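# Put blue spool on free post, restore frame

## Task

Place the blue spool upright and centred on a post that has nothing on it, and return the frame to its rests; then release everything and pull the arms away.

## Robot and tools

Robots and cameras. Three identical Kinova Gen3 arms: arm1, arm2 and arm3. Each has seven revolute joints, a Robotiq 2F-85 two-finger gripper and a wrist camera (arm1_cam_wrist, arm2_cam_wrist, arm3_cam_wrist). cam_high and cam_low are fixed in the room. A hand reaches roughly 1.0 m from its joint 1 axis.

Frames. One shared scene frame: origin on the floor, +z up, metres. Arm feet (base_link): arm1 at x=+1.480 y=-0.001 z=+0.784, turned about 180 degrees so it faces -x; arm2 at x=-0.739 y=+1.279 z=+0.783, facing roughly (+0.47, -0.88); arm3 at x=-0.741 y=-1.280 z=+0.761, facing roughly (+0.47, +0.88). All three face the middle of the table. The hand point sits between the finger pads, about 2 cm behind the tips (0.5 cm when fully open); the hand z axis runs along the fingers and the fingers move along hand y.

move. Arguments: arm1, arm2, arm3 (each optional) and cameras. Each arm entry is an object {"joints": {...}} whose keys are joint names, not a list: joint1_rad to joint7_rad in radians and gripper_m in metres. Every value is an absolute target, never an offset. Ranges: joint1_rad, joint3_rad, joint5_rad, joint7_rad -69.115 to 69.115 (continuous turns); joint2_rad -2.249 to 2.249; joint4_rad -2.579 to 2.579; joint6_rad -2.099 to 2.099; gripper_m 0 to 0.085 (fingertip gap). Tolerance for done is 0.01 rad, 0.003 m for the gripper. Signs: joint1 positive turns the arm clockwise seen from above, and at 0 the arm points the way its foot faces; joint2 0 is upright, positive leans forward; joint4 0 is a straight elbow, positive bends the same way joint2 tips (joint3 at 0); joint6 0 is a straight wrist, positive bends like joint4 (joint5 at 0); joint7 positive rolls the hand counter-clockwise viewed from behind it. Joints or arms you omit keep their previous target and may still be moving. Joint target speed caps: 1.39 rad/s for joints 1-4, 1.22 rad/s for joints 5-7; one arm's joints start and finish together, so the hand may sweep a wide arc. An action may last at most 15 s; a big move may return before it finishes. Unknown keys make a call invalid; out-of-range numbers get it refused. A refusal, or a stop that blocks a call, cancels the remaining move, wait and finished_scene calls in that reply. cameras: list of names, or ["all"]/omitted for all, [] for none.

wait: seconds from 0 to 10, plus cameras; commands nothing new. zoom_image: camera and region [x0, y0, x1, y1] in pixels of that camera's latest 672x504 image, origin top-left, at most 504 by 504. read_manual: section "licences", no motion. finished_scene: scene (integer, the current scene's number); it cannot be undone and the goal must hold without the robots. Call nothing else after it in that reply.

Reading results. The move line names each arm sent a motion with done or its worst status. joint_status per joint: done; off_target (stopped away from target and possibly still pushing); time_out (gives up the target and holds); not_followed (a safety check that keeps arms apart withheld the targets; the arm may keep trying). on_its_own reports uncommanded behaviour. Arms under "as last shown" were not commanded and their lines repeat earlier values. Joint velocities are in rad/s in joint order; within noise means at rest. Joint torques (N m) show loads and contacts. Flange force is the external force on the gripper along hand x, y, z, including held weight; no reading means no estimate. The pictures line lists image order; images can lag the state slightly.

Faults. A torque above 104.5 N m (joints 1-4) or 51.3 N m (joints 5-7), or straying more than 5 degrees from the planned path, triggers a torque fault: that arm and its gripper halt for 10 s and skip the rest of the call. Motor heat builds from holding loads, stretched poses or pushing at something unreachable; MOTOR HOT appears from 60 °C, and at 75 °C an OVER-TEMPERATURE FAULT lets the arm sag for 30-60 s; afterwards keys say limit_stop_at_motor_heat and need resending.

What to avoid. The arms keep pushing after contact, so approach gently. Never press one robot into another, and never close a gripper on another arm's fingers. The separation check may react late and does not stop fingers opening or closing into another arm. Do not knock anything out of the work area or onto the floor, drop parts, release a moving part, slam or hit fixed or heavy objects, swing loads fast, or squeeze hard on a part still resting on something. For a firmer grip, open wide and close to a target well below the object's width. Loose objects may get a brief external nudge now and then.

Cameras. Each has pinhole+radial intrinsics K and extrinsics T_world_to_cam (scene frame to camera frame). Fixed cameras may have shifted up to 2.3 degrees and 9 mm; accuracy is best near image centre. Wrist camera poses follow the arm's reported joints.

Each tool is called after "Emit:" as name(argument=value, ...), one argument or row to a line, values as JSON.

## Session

Emit:
move(
  cameras=["cam_high","cam_low"],
)

Emit:
zoom_image(
  camera="cam_high",
  region=[200, 150, 460, 350],
)

Emit:
zoom_image(
  camera="cam_low",
  region=[280, 220, 400, 320],
)

Scene clock: 0.00 s.
Joint torques (N m): no reading
Motor temperatures (°C): arm1=[31 41 32 30 39 43 39] | arm2=[34 33 31 30 35 46 41] | arm3=[36 33 34 32 38 41 40]
Flange force (N): no reading
Joint velocities: within noise
arm1.joint_positions: joint1_rad=-0.468 joint2_rad=-0.309 joint3_rad=-0.030 joint4_rad=+1.598 joint5_rad=-0.062 joint6_rad=+2.061 joint7_rad=+1.030 gripper_m=+0.085
arm1.joint_status: not commanded
arm1.hand: x=+1.3844 y=-0.0495 z=+1.2533 quat_wxyz=(+0.030, -0.994, -0.014, -0.101) (m; scene frame)
arm2.joint_positions: joint1_rad=-0.509 joint2_rad=-0.310 joint3_rad=-0.054 joint4_rad=+1.512 joint5_rad=-0.069 joint6_rad=+2.040 joint7_rad=+1.580 gripper_m=+0.085
arm2.joint_status: not commanded
arm2.hand: x=-0.6293 y=+1.2064 z=+1.2731 quat_wxyz=(+0.039, -0.242, -0.969, -0.041) (m; scene frame)
arm3.joint_positions: joint1_rad=-0.291 joint2_rad=-0.473 joint3_rad=-0.123 joint4_rad=+1.499 joint5_rad=-0.068 joint6_rad=+2.068 joint7_rad=+1.111 gripper_m=+0.085
arm3.joint_status: not commanded
arm3.hand: x=-0.7407 y=-1.1889 z=+1.2722 quat_wxyz=(-0.011, +0.511, -0.859, -0.018) (m; scene frame)
pictures: cam_high, cam_low

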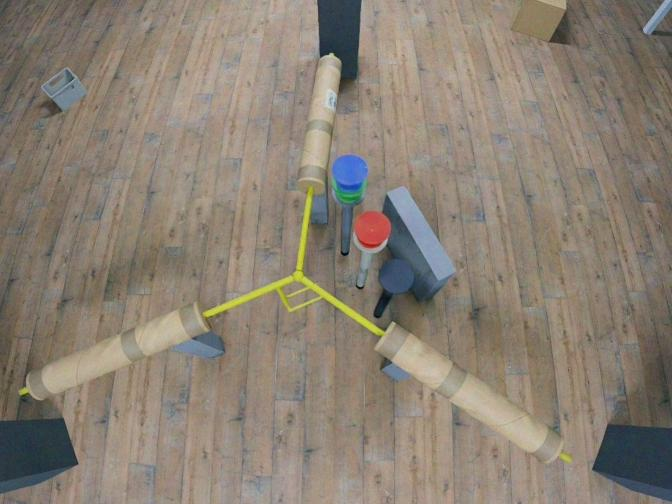

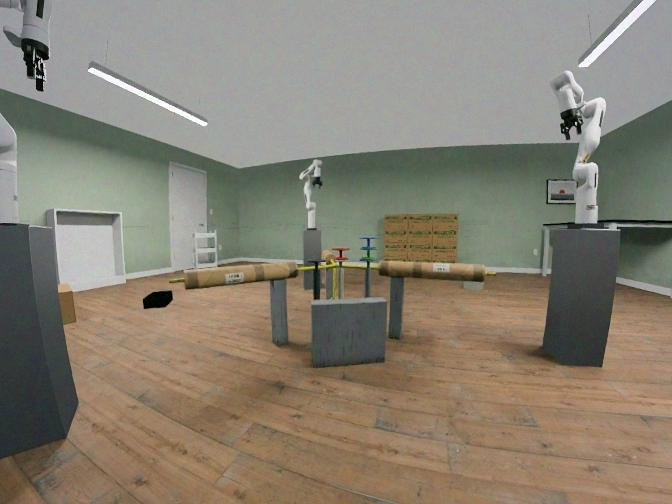

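Scaled by 1.938 from the camera's 672x504 image, which has a finer 960x720 frame.

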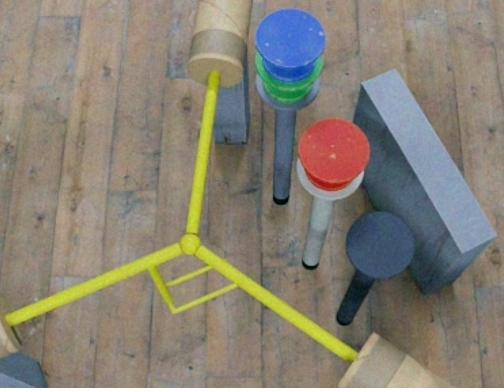

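Scaled by 4.200 from the camera's 672x504 image, which has a finer 960x720 frame.

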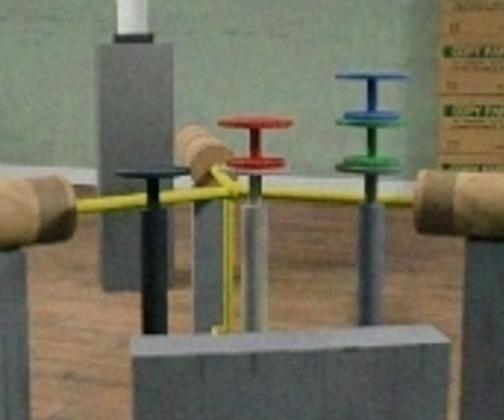

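Emit:
move(
  arm1={"joints":{"joint1_rad":0.0977,"joint2_rad":1.2242,"joint3_rad":0,"joint4_rad":1.6238,"joint5_rad":0,"joint6_rad":0.2936,"joint7_rad":1.5395}},
  arm2={"joints":{"joint1_rad":-0.4571,"joint2_rad":1.1915,"joint3_rad":0,"joint4_rad":2.0378,"joint5_rad":0,"joint6_rad":-0.0877,"joint7_rad":1.0743}},
  arm3={"joints":{"joint1_rad":-0.2682,"joint2_rad":1.2781,"joint3_rad":0,"joint4_rad":1.2438,"joint5_rad":0,"joint6_rad":0.6197,"joint7_rad":1.1741}},
  cameras=["arm1_cam_wrist","arm2_cam_wrist","arm3_cam_wrist"],
)

Scene clock: 32.53 s.
Joint torques (N m): arm1=[-0.07 -21.65 0 -1.89 0.25 0.19 -0.07] | arm2=[-0.79 -16.17 0.81 1.64 -0.47 -0.26 -0.1] | arm3=[1.05 -24.27 0.62 -4.38 -0.24 -0.03 0.04]
Motor temperatures (°C): arm1=[31 40 32 30 39 43 39] | arm2=[34 33 31 30 35 46 41] | arm3=[36 32 34 32 38 40 40]
Flange force (N): arm1=[-1.7 0.6 1.2] | arm2=[-5.1 -0.1 -4.2] | arm3=[-2.7 2.3 0.2]
move: arm1 done; arm2 done; arm3 done
Joint velocities: within noise
arm1.joint_positions: joint1_rad=+0.098 joint2_rad=+1.224 joint3_rad=+0.000 joint4_rad=+1.624 joint5_rad=+0.000 joint6_rad=+0.294 joint7_rad=+1.540 gripper_m=+0.085
arm1.joint_status: all done
arm1.hand: x=+0.9949 y=+0.0465 z=+0.5997 quat_wxyz=(-0.003, -0.999, +0.040, +0.000) (m; scene frame)
arm2.joint_positions: joint1_rad=-0.457 joint2_rad=+1.192 joint3_rad=+0.000 joint4_rad=+2.038 joint5_rad=+0.000 joint6_rad=-0.088 joint7_rad=+1.074 gripper_m=+0.085
arm2.joint_status: all done
arm2.hand: x=-0.4582 y=+1.0468 z=+0.6000 quat_wxyz=(-0.002, -0.534, -0.846, -0.006) (m; scene frame)
arm3.joint_positions: joint1_rad=-0.268 joint2_rad=+1.278 joint3_rad=+0.000 joint4_rad=+1.244 joint5_rad=+0.000 joint6_rad=+0.620 joint7_rad=+1.174 gripper_m=+0.085
arm3.joint_status: all done
arm3.hand: x=-0.5964 y=-0.7125 z=+0.6001 quat_wxyz=(+0.000, +0.465, -0.885, +0.000) (m; scene frame)
pictures: arm1_cam_wrist, arm2_cam_wrist, arm3_cam_wrist
camera_calibration:
arm1_cam_wrist: T_world_to_cam=[[-0.0913743, -0.995815, -0.0018436, 0.140538], [-0.995734, 0.0913904, -0.0126871, 1.04645], [0.0128025, 0.000676463, -0.999918, 0.734028], [0, 0, 0, 1]] pos_world=[1.04543, 0.0438182, 0.747503]
arm2_cam_wrist: T_world_to_cam=[[0.881406, 0.471291, 0.0317528, -0.111037], [0.471625, -0.881792, -0.00353226, 1.19347], [0.0263346, 0.0180888, -0.99949, 0.740674], [0, 0, 0, 1]] pos_world=[-0.484507, 1.09133, 0.748037]
arm3_cam_wrist: T_world_to_cam=[[-0.822071, 0.568764, 0.0265949, -0.106368], [0.569228, 0.822044, 0.0149196, 0.969423], [-0.0133765, 0.0274035, -0.999535, 0.763028], [0, 0, 0, 1]] pos_world=[-0.629059, -0.75732, 0.751038]

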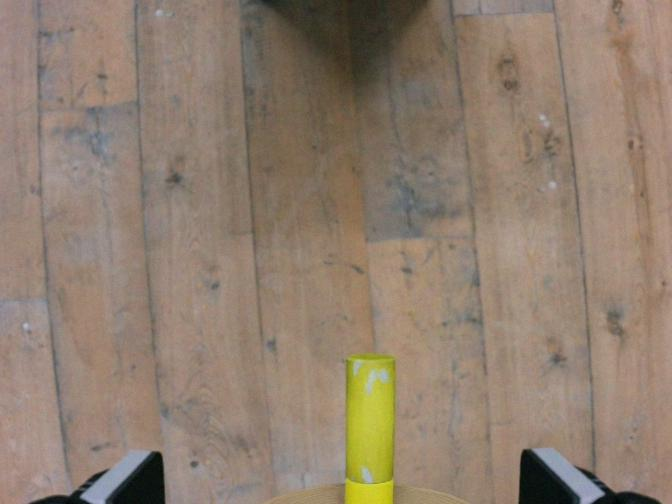

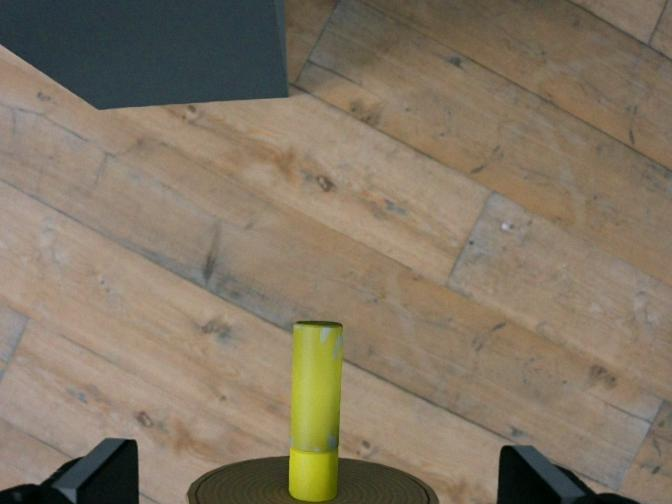

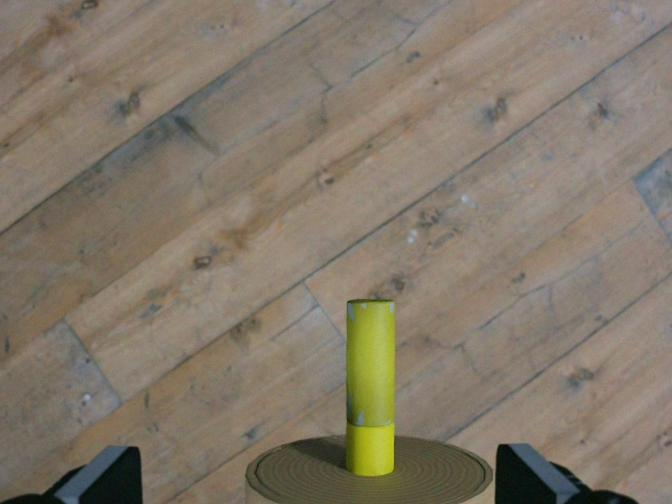

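Emit:
move(
  arm1={"joints":{"joint1_rad":0.0719,"joint2_rad":1.5361,"joint4_rad":1.3619,"joint6_rad":0.2436,"joint7_rad":1.502}},
  arm2={"joints":{"joint1_rad":-0.4613,"joint2_rad":1.5283,"joint4_rad":1.809,"joint6_rad":-0.1957,"joint7_rad":1.0584}},
  arm3={"joints":{"joint1_rad":-0.3101,"joint2_rad":1.566,"joint4_rad":1.035,"joint6_rad":0.5406,"joint7_rad":1.1205}},
  cameras=["arm1_cam_wrist","arm2_cam_wrist","arm3_cam_wrist"],
)

Scene clock: 65.47 s.
Joint torques (N m): arm1=[-0.08 -22.31 0.04 -1.46 0.26 0.19 -0.08] | arm2=[-0.89 -16.73 0.85 2.59 -0.43 -0.23 -0.11] | arm3=[1.12 -24.53 0.48 -3.99 -0.17 -0.02 0.05]
Motor temperatures (°C): arm1=[31 41 32 30 39 43 39] | arm2=[34 33 31 30 35 46 41] | arm3=[36 33 34 32 38 40 40]
Flange force (N): arm1=[-1.7 0.6 1.6] | arm2=[-5.1 -0.1 -2.6] | arm3=[-1.8 2.3 0.7]
move: arm1 done; arm2 done; arm3 done
Joint velocities: within noise
arm1.joint_positions: joint1_rad=+0.072 joint2_rad=+1.536 joint3_rad=+0.000 joint4_rad=+1.362 joint5_rad=+0.000 joint6_rad=+0.244 joint7_rad=+1.502 gripper_m=+0.085
arm1.joint_status: all done
arm1.hand: x=+0.9841 y=+0.0335 z=+0.4673 quat_wxyz=(-0.003, -0.999, +0.045, +0.000) (m; scene frame)
arm2.joint_positions: joint1_rad=-0.461 joint2_rad=+1.528 joint3_rad=+0.000 joint4_rad=+1.809 joint5_rad=+0.000 joint6_rad=-0.196 joint7_rad=+1.058 gripper_m=+0.085
arm2.joint_status: all done
arm2.hand: x=-0.4593 y=+1.0514 z=+0.4669 quat_wxyz=(-0.001, -0.539, -0.842, -0.006) (m; scene frame)
arm3.joint_positions: joint1_rad=-0.310 joint2_rad=+1.566 joint3_rad=+0.000 joint4_rad=+1.035 joint5_rad=+0.000 joint6_rad=+0.541 joint7_rad=+1.120 gripper_m=+0.085
arm3.joint_status: all done
arm3.hand: x=-0.6207 y=-0.7099 z=+0.4671 quat_wxyz=(+0.000, +0.460, -0.888, +0.000) (m; scene frame)
pictures: arm1_cam_wrist, arm2_cam_wrist, arm3_cam_wrist
camera_calibration:
arm1_cam_wrist: T_world_to_cam=[[-0.103161, -0.994663, -0.00178125, 0.137835], [-0.99458, 0.103175, -0.0128329, 1.0337], [0.0129482, 0.000447743, -0.999916, 0.601642], [0, 0, 0, 1]] pos_world=[1.03453, 0.0301771, 0.615102]
arm2_cam_wrist: T_world_to_cam=[[0.886869, 0.460929, 0.0317521, -0.0946738], [0.461261, -0.887257, -0.00363916, 1.1987], [0.0264949, 0.0178735, -0.999489, 0.607879], [0, 0, 0, 1]] pos_world=[-0.485056, 1.09633, 0.614937]
arm3_cam_wrist: T_world_to_cam=[[-0.815322, 0.578395, 0.0266348, -0.113342], [0.57886, 0.815291, 0.0148966, 0.98433], [-0.013099, 0.0275633, -0.999534, 0.629876], [0, 0, 0, 1]] pos_world=[-0.653948, -0.75432, 0.617938]

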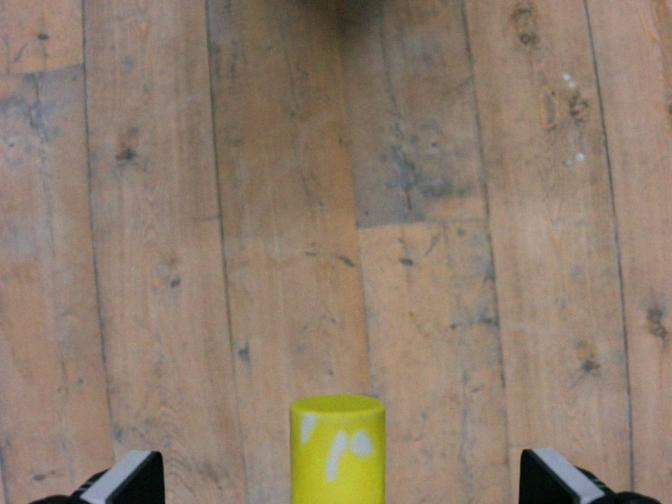

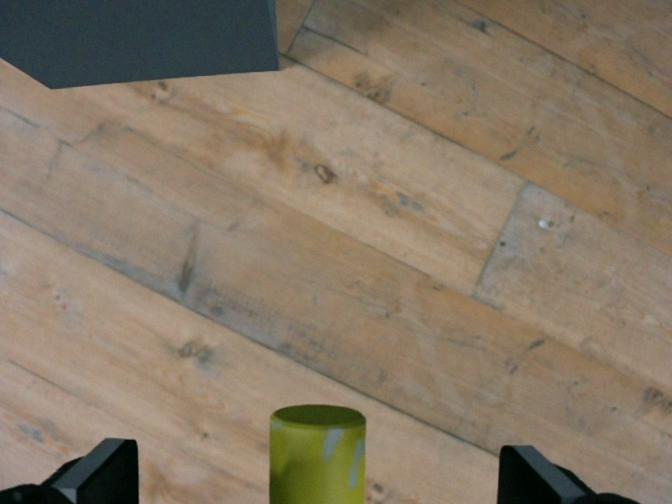

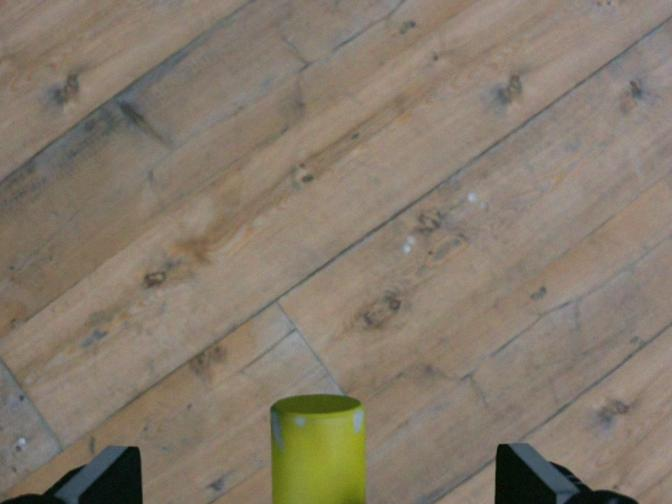

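Emit:
move(
  arm1={"joints":{"gripper_m":0.01}},
  arm2={"joints":{"gripper_m":0.01}},
  arm3={"joints":{"gripper_m":0.01}},
  cameras=[],
)

Emit:
move(
  arm1={"joints":{"joint1_rad":0.0709,"joint2_rad":1.344,"joint4_rad":1.5195,"joint6_rad":0.2781,"joint7_rad":1.501}},
  arm2={"joints":{"joint1_rad":-0.4643,"joint2_rad":1.3233,"joint4_rad":1.9736,"joint6_rad":-0.1553,"joint7_rad":1.0554}},
  arm3={"joints":{"joint2_rad":1.3787,"joint4_rad":1.1935,"joint6_rad":0.5694}},
  cameras=["cam_low"],
)

Emit:
move(
  arm1={"joints":{"joint1_rad":0.0699,"joint2_rad":1.1523,"joint4_rad":1.6257,"joint6_rad":0.3636,"joint7_rad":1.5}},
  arm2={"joints":{"joint1_rad":-0.4671,"joint2_rad":1.0982,"joint4_rad":2.0923,"joint6_rad":-0.0489,"joint7_rad":1.0526}},
  arm3={"joints":{"joint2_rad":1.2035,"joint4_rad":1.2898,"joint6_rad":0.6483}},
  cameras=[],
)

Emit:
move(
  arm1={"joints":{"joint1_rad":0.0689,"joint2_rad":0.9676,"joint4_rad":1.6773,"joint6_rad":0.4967,"joint7_rad":1.499}},
  arm2={"joints":{"joint1_rad":-0.4702,"joint2_rad":0.8608,"joint4_rad":2.1522,"joint6_rad":0.1286,"joint7_rad":1.0495}},
  arm3={"joints":{"joint2_rad":1.0447,"joint4_rad":1.3278,"joint6_rad":0.7691}},
  cameras=["cam_low","cam_high"],
)

Emit:
zoom_image(
  camera="cam_high",
  region=[200, 150, 420, 350],
)

Scene clock: 108.27 s.
Joint torques (N m): arm1=[-0.43 -20.05 -0.24 -3.22 0.33 -1.1 0.02] | arm2=[-0.97 -13.8 0.7 1 -0.46 -0.76 -0.12] | arm3=[2.2 -21.98 1.44 -3.93 0.01 -0.57 -0.06]
Motor temperatures (°C): arm1=[31 41 32 30 39 43 39] | arm2=[34 33 31 30 35 46 41] | arm3=[36 34 34 32 37 40 40]
Flange force (N): arm1=[2.1 0.1 -7.8] | arm2=[-4.1 -0.8 -13.2] | arm3=[0.0 3.3 -5.2]
move: arm1 off_target; arm2 off_target; arm3 off_target
Joint velocities: within noise
arm1.joint_positions: joint1_rad=+0.072 joint2_rad=+1.536 joint3_rad=+0.000 joint4_rad=+1.362 joint5_rad=+0.000 joint6_rad=+0.244 joint7_rad=+1.502 gripper_m=+0.018
arm1.joint_status: gripper_m off_target (ended at +0.018, target +0.010)
arm1.hand: x=+0.9841 y=+0.0334 z=+0.4673 quat_wxyz=(-0.003, -0.999, +0.045, +0.000) (m; scene frame)
arm2.joint_positions: joint1_rad=-0.461 joint2_rad=+1.528 joint3_rad=+0.000 joint4_rad=+1.809 joint5_rad=+0.000 joint6_rad=-0.196 joint7_rad=+1.058 gripper_m=+0.018
arm2.joint_status: gripper_m off_target (ended at +0.018, target +0.010)
arm2.hand: x=-0.4593 y=+1.0514 z=+0.4669 quat_wxyz=(-0.001, -0.539, -0.842, -0.006) (m; scene frame)
arm3.joint_positions: joint1_rad=-0.310 joint2_rad=+1.566 joint3_rad=+0.000 joint4_rad=+1.035 joint5_rad=+0.000 joint6_rad=+0.541 joint7_rad=+1.120 gripper_m=+0.018
arm3.joint_status: gripper_m off_target (ended at +0.018, target +0.010)
arm3.hand: x=-0.6207 y=-0.7099 z=+0.4671 quat_wxyz=(+0.000, +0.460, -0.888, +0.000) (m; scene frame)
pictures: none
No camera images: "cameras" was empty.

Scene clock: 109.50 s.
Joint torques (N m): arm1=[-0.5 -24.37 -0.48 -2.25 0.2 0.12 -0.03] | arm2=[-1.24 -17.52 0.18 3.26 -0.44 0.18 -0.14] | arm3=[1.83 -26.59 1.28 -4.26 -0.1 0.26 -0.08]
Motor temperatures (°C): arm1=[31 41 32 30 39 43 39] | arm2=[34 33 31 30 35 46 41] | arm3=[36 34 34 32 37 40 40]
Flange force (N): arm1=[-1.6 -0.1 5.6] | arm2=[-6.9 -0.5 1.4] | arm3=[-2.9 3.8 5.1]
move: arm1 done; arm2 done; arm3 done
Joint velocities: within noise
arm1.joint_positions: joint1_rad=+0.071 joint2_rad=+1.344 joint3_rad=+0.000 joint4_rad=+1.519 joint5_rad=+0.000 joint6_rad=+0.278 joint7_rad=+1.501 gripper_m=+0.018
arm1.joint_status: all done
arm1.hand: x=+0.9842 y=+0.0334 z=+0.5501 quat_wxyz=(-0.003, -0.999, +0.045, +0.000) (m; scene frame)
arm2.joint_positions: joint1_rad=-0.464 joint2_rad=+1.323 joint3_rad=+0.000 joint4_rad=+1.974 joint5_rad=+0.000 joint6_rad=-0.155 joint7_rad=+1.055 gripper_m=+0.018
arm2.joint_status: all done
arm2.hand: x=-0.4593 y=+1.0515 z=+0.5498 quat_wxyz=(-0.002, -0.539, -0.842, -0.006) (m; scene frame)
arm3.joint_positions: joint1_rad=-0.310 joint2_rad=+1.379 joint3_rad=+0.000 joint4_rad=+1.193 joint5_rad=+0.000 joint6_rad=+0.569 joint7_rad=+1.120 gripper_m=+0.018
arm3.joint_status: all done
arm3.hand: x=-0.6207 y=-0.7099 z=+0.5501 quat_wxyz=(+0.000, +0.460, -0.888, +0.000) (m; scene frame)
pictures: cam_low

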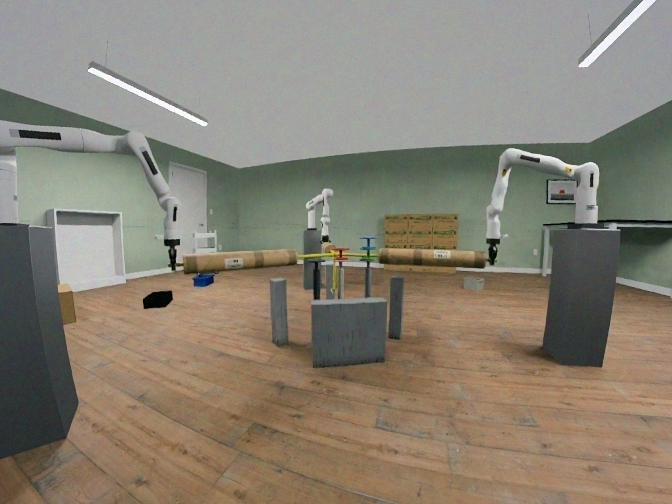

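Scene clock: 110.80 s.
Joint torques (N m): arm1=[-0.56 -23.67 -0.57 -2.71 0.18 0.34 -0.06] | arm2=[-1 -16.95 0.84 2.06 -0.49 0.09 -0.15] | arm3=[1.69 -26.82 1.05 -5.63 -0.09 -0.03 -0.05]
Motor temperatures (°C): arm1=[31 41 32 30 39 43 39] | arm2=[34 33 31 30 35 46 41] | arm3=[36 34 34 32 37 40 40]
Flange force (N): arm1=[-2.3 -0.3 5.4] | arm2=[-6.3 -0.2 0.1] | arm3=[-1.5 3.1 4.7]
move: arm1 done; arm2 done; arm3 done
Joint velocities: within noise
arm1.joint_positions: joint1_rad=+0.070 joint2_rad=+1.152 joint3_rad=+0.000 joint4_rad=+1.626 joint5_rad=+0.000 joint6_rad=+0.364 joint7_rad=+1.500 gripper_m=+0.018
arm1.joint_status: all done
arm1.hand: x=+0.9843 y=+0.0334 z=+0.6349 quat_wxyz=(-0.003, -0.999, +0.045, +0.000) (m; scene frame)
arm2.joint_positions: joint1_rad=-0.467 joint2_rad=+1.098 joint3_rad=+0.000 joint4_rad=+2.092 joint5_rad=+0.000 joint6_rad=-0.049 joint7_rad=+1.053 gripper_m=+0.018
arm2.joint_status: all done
arm2.hand: x=-0.4594 y=+1.0516 z=+0.6349 quat_wxyz=(-0.001, -0.539, -0.842, -0.006) (m; scene frame)
arm3.joint_positions: joint1_rad=-0.310 joint2_rad=+1.203 joint3_rad=+0.000 joint4_rad=+1.290 joint5_rad=+0.000 joint6_rad=+0.648 joint7_rad=+1.120 gripper_m=+0.018
arm3.joint_status: all done
arm3.hand: x=-0.6207 y=-0.7099 z=+0.6351 quat_wxyz=(+0.000, +0.460, -0.888, +0.000) (m; scene frame)
pictures: none
No camera images: "cameras" was empty.

Scene clock: 112.10 s.
Joint torques (N m): arm1=[-0.49 -22.94 -0.54 -3.67 0.15 0.49 -0.08] | arm2=[-0.7 -15.97 1 0.05 -0.41 0.11 -0.13] | arm3=[1.34 -26.32 0.77 -6.72 -0.13 -0.13 -0.06]
Motor temperatures (°C): arm1=[31 41 32 30 39 43 39] | arm2=[34 33 31 30 35 46 41] | arm3=[36 34 34 32 37 40 40]
Flange force (N): arm1=[-3.0 -0.2 5.3] | arm2=[-4.7 -0.2 -0.8] | arm3=[-1.5 2.4 4.2]
move: arm1 done; arm2 done; arm3 done
Joint velocities: within noise
arm1.joint_positions: joint1_rad=+0.069 joint2_rad=+0.968 joint3_rad=+0.000 joint4_rad=+1.677 joint5_rad=+0.000 joint6_rad=+0.497 joint7_rad=+1.499 gripper_m=+0.018
arm1.joint_status: all done
arm1.hand: x=+0.9843 y=+0.0334 z=+0.7201 quat_wxyz=(-0.003, -0.999, +0.046, +0.000) (m; scene frame)
arm2.joint_positions: joint1_rad=-0.470 joint2_rad=+0.861 joint3_rad=+0.000 joint4_rad=+2.152 joint5_rad=+0.000 joint6_rad=+0.129 joint7_rad=+1.050 gripper_m=+0.018
arm2.joint_status: all done
arm2.hand: x=-0.4594 y=+1.0517 z=+0.7199 quat_wxyz=(-0.002, -0.539, -0.842, -0.006) (m; scene frame)
arm3.joint_positions: joint1_rad=-0.310 joint2_rad=+1.045 joint3_rad=+0.000 joint4_rad=+1.328 joint5_rad=+0.000 joint6_rad=+0.769 joint7_rad=+1.120 gripper_m=+0.018
arm3.joint_status: all done
arm3.hand: x=-0.6208 y=-0.7098 z=+0.7200 quat_wxyz=(+0.000, +0.460, -0.888, +0.000) (m; scene frame)
pictures: cam_high, cam_low

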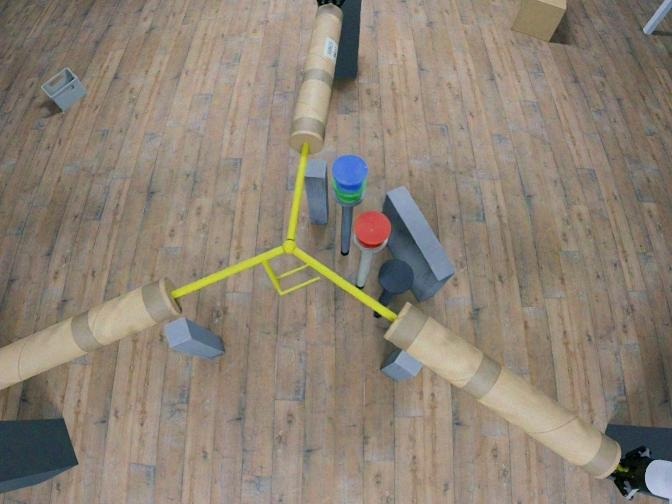

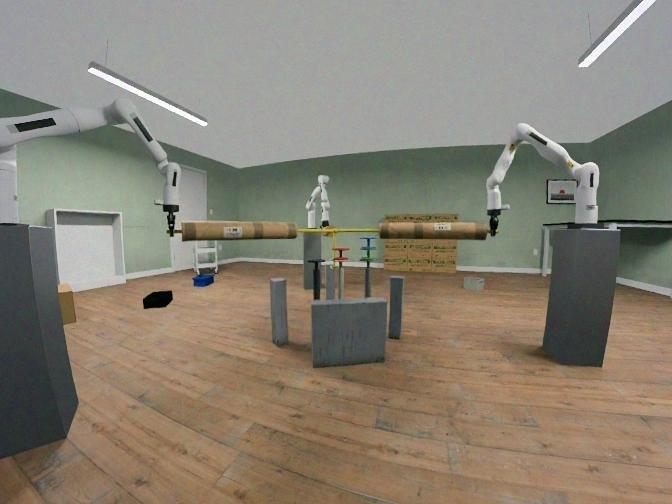

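Scaled by 2.291 from the camera's 672x504 image, which has a finer 960x720 frame.

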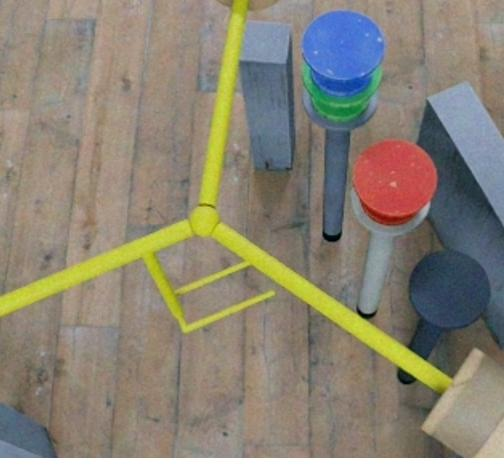

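Emit:
move(
  arm1={"joints":{"joint1_rad":0.0676,"joint2_rad":0.6373,"joint4_rad":2.0396,"joint6_rad":0.4647,"joint7_rad":1.4977}},
  arm2={"joints":{"joint1_rad":-0.6048,"joint2_rad":0.7101,"joint4_rad":1.8492,"joint6_rad":0.5823,"joint7_rad":0.9149}},
  arm3={"joints":{"joint1_rad":-0.1386,"joint2_rad":0.9515,"joint4_rad":1.1674,"joint6_rad":1.0227,"joint7_rad":1.292}},
  cameras=[],
)

Emit:
move(
  arm1={"joints":{"joint1_rad":0.0649,"joint2_rad":0.2478,"joint4_rad":2.2726,"joint6_rad":0.6212,"joint7_rad":1.495}},
  arm2={"joints":{"joint1_rad":-0.6934,"joint2_rad":0.713,"joint4_rad":1.4202,"joint6_rad":1.0084,"joint7_rad":0.8263}},
  arm3={"joints":{"joint1_rad":0.015,"joint2_rad":0.9696,"joint4_rad":0.8015,"joint6_rad":1.3705,"joint7_rad":1.4456}},
  cameras=["cam_high","cam_low"],
)

Emit:
zoom_image(
  camera="cam_low",
  region=[330, 200, 400, 270],
)

Emit:
zoom_image(
  camera="cam_high",
  region=[270, 120, 400, 250],
)

Scene clock: 120.70 s.
Joint torques (N m): arm1=[-0.35 -18.53 -0.57 -3.38 0.39 0.05 0.24] | arm2=[0.76 -18.3 2.63 -5.2 0.18 -0.26 -0.11] | arm3=[-0.16 -27.18 -0.32 -9.75 -0.68 -1 -0.07]
Motor temperatures (°C): arm1=[31 42 32 30 39 43 39] | arm2=[34 33 31 30 35 46 41] | arm3=[36 34 34 32 38 40 40]
Flange force (N): arm1=[-4.6 0.6 5.7] | arm2=[0.5 1.5 -0.1] | arm3=[0.8 -1.2 3.4]
move: arm1 done; arm2 done; arm3 done
TORQUE WARNING: arm1's joint4_rad reached its warning level (56.7 N m). A warning alone does not stop the arm.
Joint velocities: within noise
arm1.joint_positions: joint1_rad=+0.068 joint2_rad=+0.637 joint3_rad=+0.000 joint4_rad=+2.039 joint5_rad=+0.000 joint6_rad=+0.465 joint7_rad=+1.498 gripper_m=+0.018
arm1.joint_status: all done
arm1.hand: x=+1.0893 y=+0.0313 z=+0.8149 quat_wxyz=(-0.003, -0.999, +0.045, +0.001) (m; scene frame)
arm2.joint_positions: joint1_rad=-0.605 joint2_rad=+0.710 joint3_rad=+0.000 joint4_rad=+1.849 joint5_rad=+0.000 joint6_rad=+0.582 joint7_rad=+0.915 gripper_m=+0.018
arm2.joint_status: all done
arm2.hand: x=-0.3543 y=+1.0497 z=+0.8148 quat_wxyz=(-0.002, -0.539, -0.842, -0.006) (m; scene frame)
arm3.joint_positions: joint1_rad=-0.138 joint2_rad=+0.951 joint3_rad=+0.000 joint4_rad=+1.167 joint5_rad=+0.000 joint6_rad=+1.023 joint7_rad=+1.292 gripper_m=+0.018
arm3.joint_status: all done
arm3.hand: x=-0.5158 y=-0.7118 z=+0.8151 quat_wxyz=(+0.000, +0.460, -0.888, +0.000) (m; scene frame)
pictures: none
No camera images: "cameras" was empty.

Scene clock: 122.37 s.
Joint torques (N m): arm1=[-0.08 -12.67 -0.61 -4.83 0.38 0.06 0.24] | arm2=[2.36 -21.31 3.95 -8.54 1.16 -0.48 -0.15] | arm3=[-1.32 -28.57 -1.11 -11.39 -1.28 -1.46 -0.03]
Motor temperatures (°C): arm1=[31 42 32 30 39 43 39] | arm2=[34 33 31 30 35 46 41] | arm3=[36 34 34 33 38 41 40]
Flange force (N): arm1=[-5.1 0.6 5.8] | arm2=[3.9 2.4 0.5] | arm3=[2.2 -2.9 3.1]
move: arm1 done; arm2 done; arm3 done
TORQUE WARNING: arm3's joint6_rad reached its warning level (29.4 N m). A warning alone does not stop the arm.
Joint velocities: within noise
arm1.joint_positions: joint1_rad=+0.065 joint2_rad=+0.248 joint3_rad=+0.000 joint4_rad=+2.273 joint5_rad=+0.000 joint6_rad=+0.621 joint7_rad=+1.495 gripper_m=+0.018
arm1.joint_status: all done
arm1.hand: x=+1.1945 y=+0.0291 z=+0.9098 quat_wxyz=(-0.003, -0.999, +0.045, +0.000) (m; scene frame)
arm2.joint_positions: joint1_rad=-0.693 joint2_rad=+0.713 joint3_rad=+0.000 joint4_rad=+1.420 joint5_rad=+0.000 joint6_rad=+1.008 joint7_rad=+0.826 gripper_m=+0.018
arm2.joint_status: all done
arm2.hand: x=-0.2496 y=+1.0478 z=+0.9098 quat_wxyz=(-0.001, -0.539, -0.842, -0.006) (m; scene frame)
arm3.joint_positions: joint1_rad=+0.015 joint2_rad=+0.970 joint3_rad=+0.000 joint4_rad=+0.801 joint5_rad=+0.000 joint6_rad=+1.371 joint7_rad=+1.446 gripper_m=+0.018
arm3.joint_status: all done
arm3.hand: x=-0.4108 y=-0.7139 z=+0.9102 quat_wxyz=(+0.000, +0.460, -0.888, +0.000) (m; scene frame)
pictures: cam_high, cam_low

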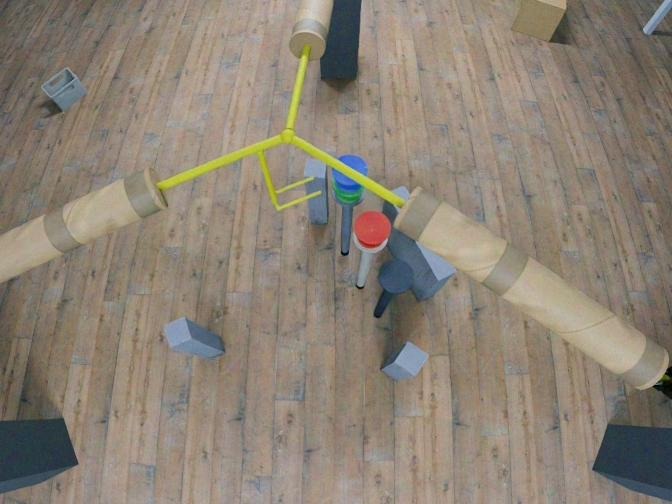

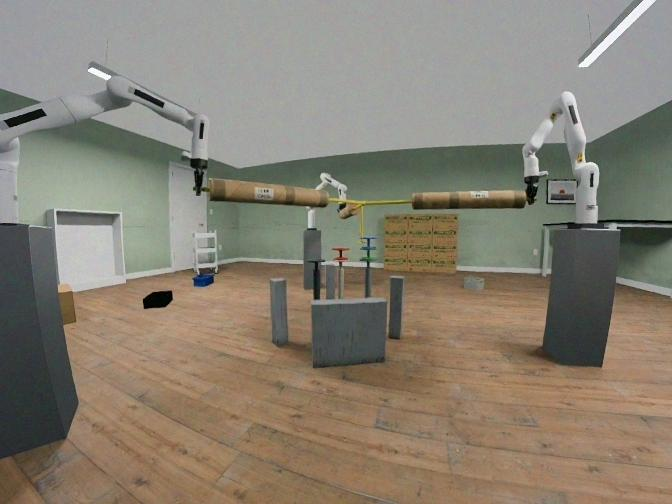

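Scaled by 7.200 from the camera's 672x504 image, which has a finer 960x720 frame.

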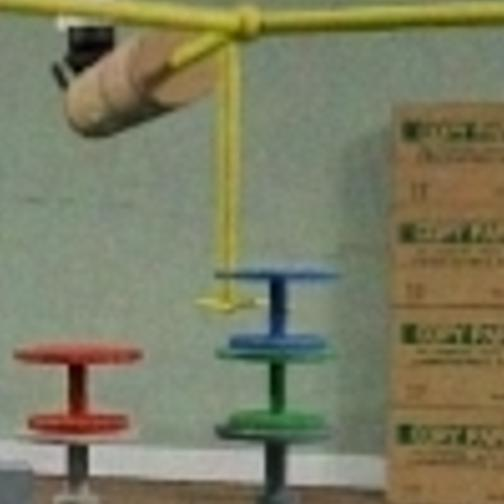

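Scaled by 3.877 from the camera's 672x504 image, which has a finer 960x720 frame.

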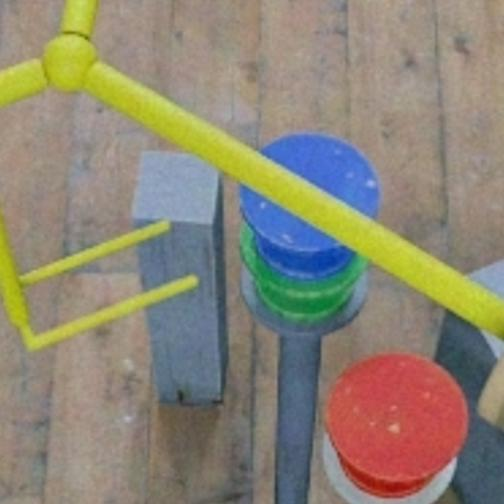

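Emit:
move(
  arm1={"joints":{"joint1_rad":-0.2412,"joint2_rad":0.19,"joint4_rad":2.3633,"joint6_rad":0.5883,"joint7_rad":1.1889}},
  arm2={"joints":{"joint1_rad":-0.5967,"joint2_rad":0.8625,"joint4_rad":1.1099,"joint6_rad":1.1692,"joint7_rad":0.923}},
  arm3={"joints":{"joint1_rad":0.1267,"joint2_rad":0.8394,"joint4_rad":1.0741,"joint6_rad":1.2281,"joint7_rad":1.5573}},
  cameras=["cam_high","cam_low"],
)

Emit:
zoom_image(
  camera="cam_low",
  region=[340, 210, 400, 270],
)

Emit:
zoom_image(
  camera="cam_high",
  region=[290, 110, 410, 230],
)

Scene clock: 142.03 s.
Joint torques (N m): arm1=[-0.39 -10.89 -0.86 -3.91 0.33 0.48 0.24] | arm2=[1.87 -24.4 3.2 -8.89 0.77 -0.25 -0.23] | arm3=[-1.28 -26.15 -1.28 -9.98 -1.26 -0.64 -0.01]
Motor temperatures (°C): arm1=[31 41 32 30 39 43 39] | arm2=[34 34 31 30 35 46 41] | arm3=[36 35 34 33 37 41 40]
Flange force (N): arm1=[-6.2 1.2 6.2] | arm2=[1.8 2.4 0.9] | arm3=[-0.6 -2.8 3.1]
move: arm1 done; arm2 done; arm3 done
Joint velocities: within noise
arm1.joint_positions: joint1_rad=-0.241 joint2_rad=+0.190 joint3_rad=+0.000 joint4_rad=+2.363 joint5_rad=+0.000 joint6_rad=+0.588 joint7_rad=+1.189 gripper_m=+0.018
arm1.joint_status: all done
arm1.hand: x=+1.2298 y=-0.0491 z=+0.9096 quat_wxyz=(-0.003, -0.999, +0.045, +0.001) (m; scene frame)
arm2.joint_positions: joint1_rad=-0.597 joint2_rad=+0.863 joint3_rad=+0.000 joint4_rad=+1.110 joint5_rad=+0.000 joint6_rad=+1.169 joint7_rad=+0.923 gripper_m=+0.018
arm2.joint_status: all done
arm2.hand: x=-0.2143 y=+0.9697 z=+0.9097 quat_wxyz=(-0.002, -0.539, -0.842, -0.006) (m; scene frame)
arm3.joint_positions: joint1_rad=+0.127 joint2_rad=+0.839 joint3_rad=+0.000 joint4_rad=+1.074 joint5_rad=+0.000 joint6_rad=+1.228 joint7_rad=+1.557 gripper_m=+0.018
arm3.joint_status: all done
arm3.hand: x=-0.3757 y=-0.7920 z=+0.9102 quat_wxyz=(+0.000, +0.460, -0.888, +0.000) (m; scene frame)
pictures: cam_high, cam_low

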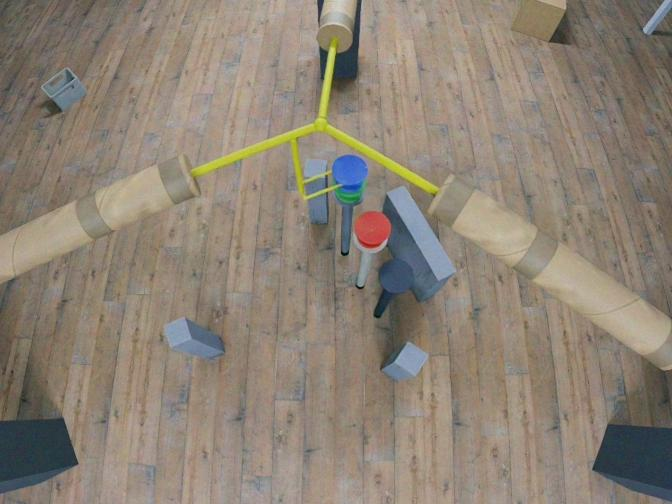

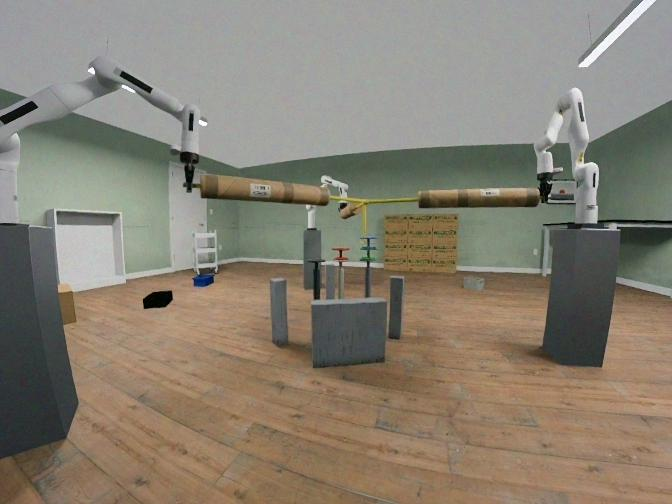

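Scaled by 8.400 from the camera's 672x504 image, which has a finer 960x720 frame.

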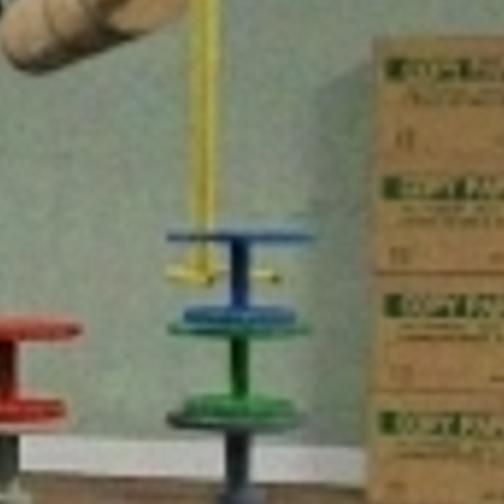

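Scaled by 4.200 from the camera's 672x504 image, which has a finer 960x720 frame.

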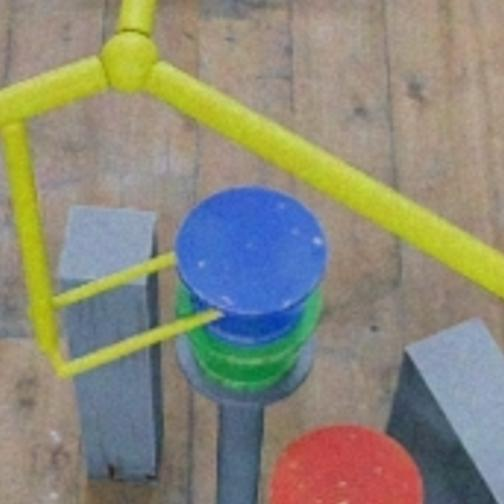

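Emit:
move(
  arm1={"joints":{"joint1_rad":-0.5813,"joint2_rad":0.1819,"joint4_rad":2.3773,"joint6_rad":0.5824,"joint7_rad":0.8488}},
  arm2={"joints":{"joint1_rad":-0.5195,"joint2_rad":1.073,"joint4_rad":0.6567,"joint6_rad":1.4119,"joint7_rad":1.0002}},
  arm3={"joints":{"joint1_rad":0.2542,"joint2_rad":0.7513,"joint4_rad":1.253,"joint6_rad":1.1373,"joint7_rad":1.6848}},
  cameras=["cam_high","cam_low"],
)

Emit:
zoom_image(
  camera="cam_low",
  region=[340, 210, 400, 270],
)

Emit:
zoom_image(
  camera="cam_high",
  region=[290, 110, 410, 230],
)

Scene clock: 165.80 s.
Joint torques (N m): arm1=[-0.5 -10.44 -0.83 -3.39 0.46 0.79 0.21] | arm2=[2.58 -28.15 3.38 -10.61 1.36 -1.17 0.39] | arm3=[-2.61 -24.37 -2.58 -9.51 -2.02 -0.51 -0.09]
Motor temperatures (°C): arm1=[31 41 32 30 39 43 39] | arm2=[34 34 31 30 35 46 41] | arm3=[36 35 34 33 38 40 40]
Flange force (N): arm1=[-6.5 3.4 6.3] | arm2=[5.1 2.5 1.2] | arm3=[0.1 -5.4 3.2]
move: arm1 done; arm2 done; arm3 done
TORQUE WARNING: arm2's joint1_rad reached its warning level (56.7 N m). A warning alone does not stop the arm.
Joint velocities: within noise
arm1.joint_positions: joint1_rad=-0.581 joint2_rad=+0.182 joint3_rad=+0.000 joint4_rad=+2.377 joint5_rad=+0.000 joint6_rad=+0.582 joint7_rad=+0.849 gripper_m=+0.018
arm1.joint_status: all done
arm1.hand: x=+1.2645 y=-0.1269 z=+0.9096 quat_wxyz=(-0.003, -0.999, +0.045, +0.000) (m; scene frame)
arm2.joint_positions: joint1_rad=-0.520 joint2_rad=+1.073 joint3_rad=+0.000 joint4_rad=+0.657 joint5_rad=+0.000 joint6_rad=+1.412 joint7_rad=+1.000 gripper_m=+0.018
arm2.joint_status: all done
arm2.hand: x=-0.1797 y=+0.8919 z=+0.9096 quat_wxyz=(-0.001, -0.539, -0.842, -0.006) (m; scene frame)
arm3.joint_positions: joint1_rad=+0.254 joint2_rad=+0.751 joint3_rad=+0.000 joint4_rad=+1.253 joint5_rad=+0.000 joint6_rad=+1.137 joint7_rad=+1.685 gripper_m=+0.018
arm3.joint_status: all done
arm3.hand: x=-0.3410 y=-0.8698 z=+0.9102 quat_wxyz=(+0.000, +0.460, -0.888, +0.000) (m; scene frame)
pictures: cam_high, cam_low

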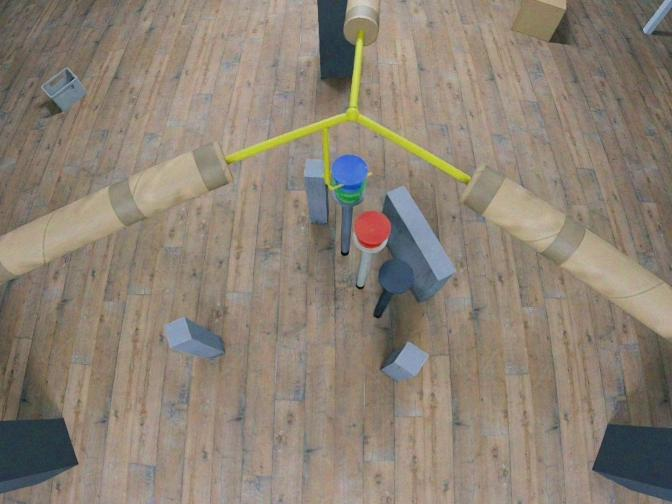

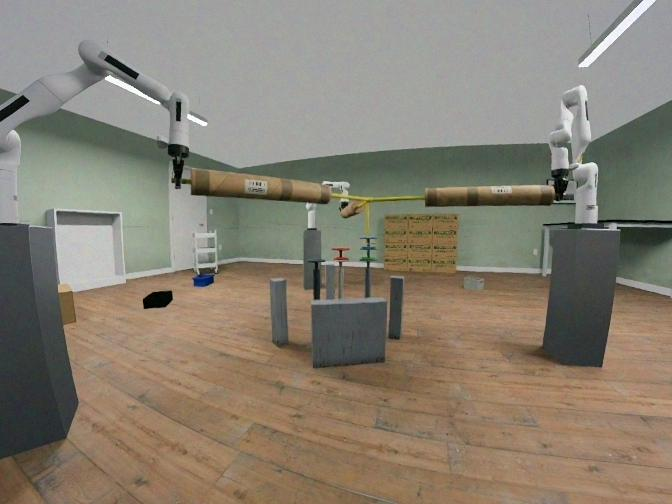

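Scaled by 8.400 from the camera's 672x504 image, which has a finer 960x720 frame.

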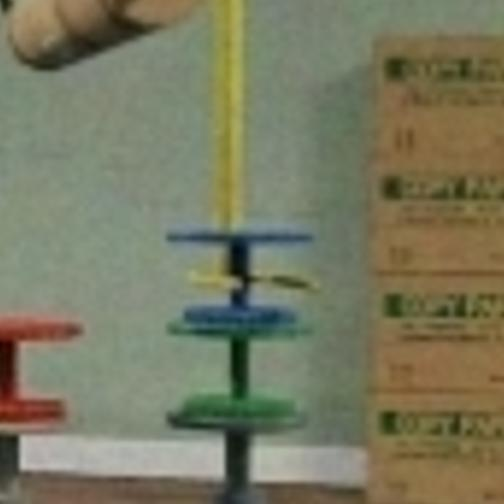

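Scaled by 4.200 from the camera's 672x504 image, which has a finer 960x720 frame.

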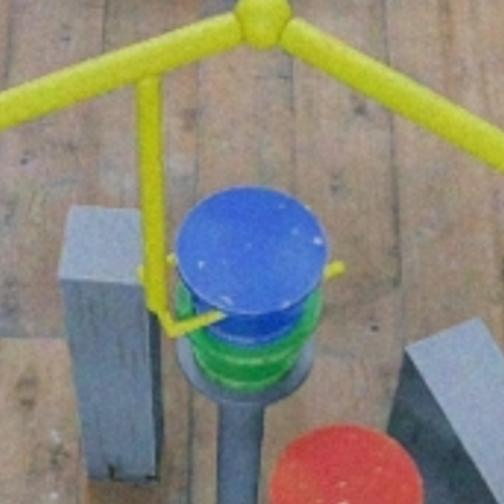

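Emit:
move(
  arm1={"joints":{"joint2_rad":0.0143,"joint4_rad":2.2443,"joint6_rad":0.8830}},
  arm2={"joints":{"joint2_rad":1.0548,"joint4_rad":0.4726,"joint6_rad":1.6142}},
  arm3={"joints":{"joint2_rad":0.6909,"joint4_rad":1.1330,"joint6_rad":1.3177}},
  cameras=["cam_high","cam_low"],
)

Emit:
zoom_image(
  camera="cam_low",
  region=[300, 180, 400, 290],
)

Scene clock: 195.43 s.
Joint torques (N m): arm1=[0.75 -9.18 0.14 -3.45 1.23 2.45 0.14] | arm2=[6.43 -28.7 5.44 -13.01 3.13 -3.75 0.43] | arm3=[-6.37 -23.94 -5.45 -9.63 -4.09 -0.07 -0.12]
Motor temperatures (°C): arm1=[31 40 32 30 39 42 39] | arm2=[34 35 31 30 35 46 41] | arm3=[36 35 34 33 38 40 40]
Flange force (N): arm1=[-8.4 9.9 6.3] | arm2=no reading | arm3=[-0.4 -12.1 3.2]
move: arm1 done; arm2 done; arm3 done
Joint velocities: within noise
arm1.joint_positions: joint1_rad=-0.581 joint2_rad=+0.014 joint3_rad=+0.000 joint4_rad=+2.244 joint5_rad=+0.000 joint6_rad=+0.883 joint7_rad=+0.849 gripper_m=+0.018
arm1.joint_status: all done
arm1.hand: x=+1.2647 y=-0.1264 z=+0.9795 quat_wxyz=(-0.003, -0.999, +0.046, +0.000) (m; scene frame)
arm2.joint_positions: joint1_rad=-0.520 joint2_rad=+1.055 joint3_rad=+0.000 joint4_rad=+0.473 joint5_rad=+0.000 joint6_rad=+1.614 joint7_rad=+1.000 gripper_m=+0.018
arm2.joint_status: all done
arm2.hand: x=-0.1803 y=+0.8912 z=+0.9798 quat_wxyz=(-0.002, -0.539, -0.842, -0.006) (m; scene frame)
arm3.joint_positions: joint1_rad=+0.254 joint2_rad=+0.691 joint3_rad=+0.000 joint4_rad=+1.133 joint5_rad=+0.000 joint6_rad=+1.318 joint7_rad=+1.685 gripper_m=+0.018
arm3.joint_status: all done
arm3.hand: x=-0.3411 y=-0.8697 z=+0.9804 quat_wxyz=(+0.000, +0.460, -0.888, +0.000) (m; scene frame)
pictures: cam_high, cam_low

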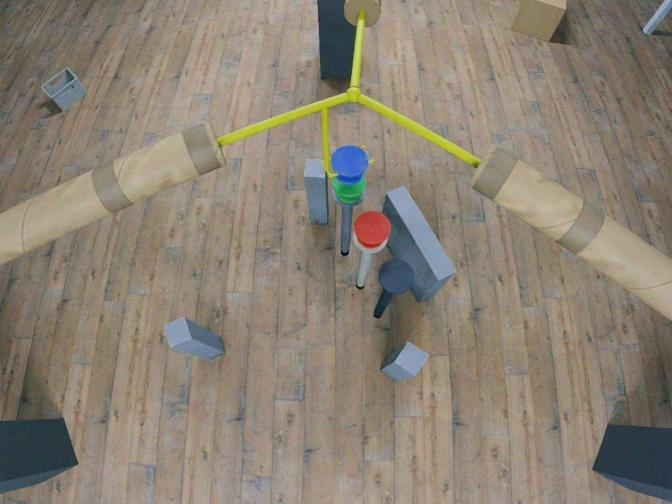

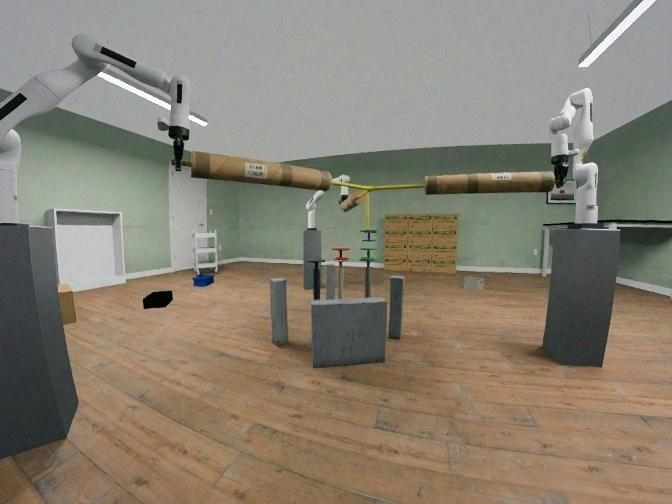

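Scaled by 4.582 from the camera's 672x504 image, which has a finer 960x720 frame.

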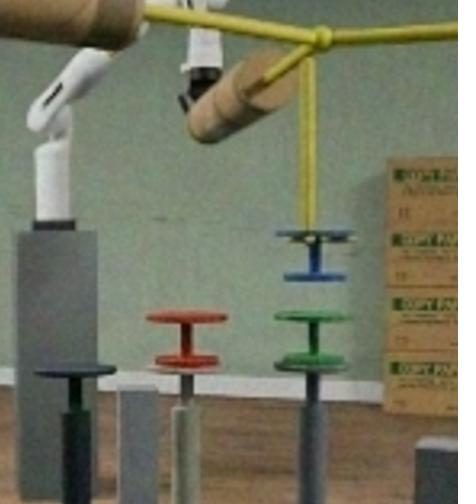

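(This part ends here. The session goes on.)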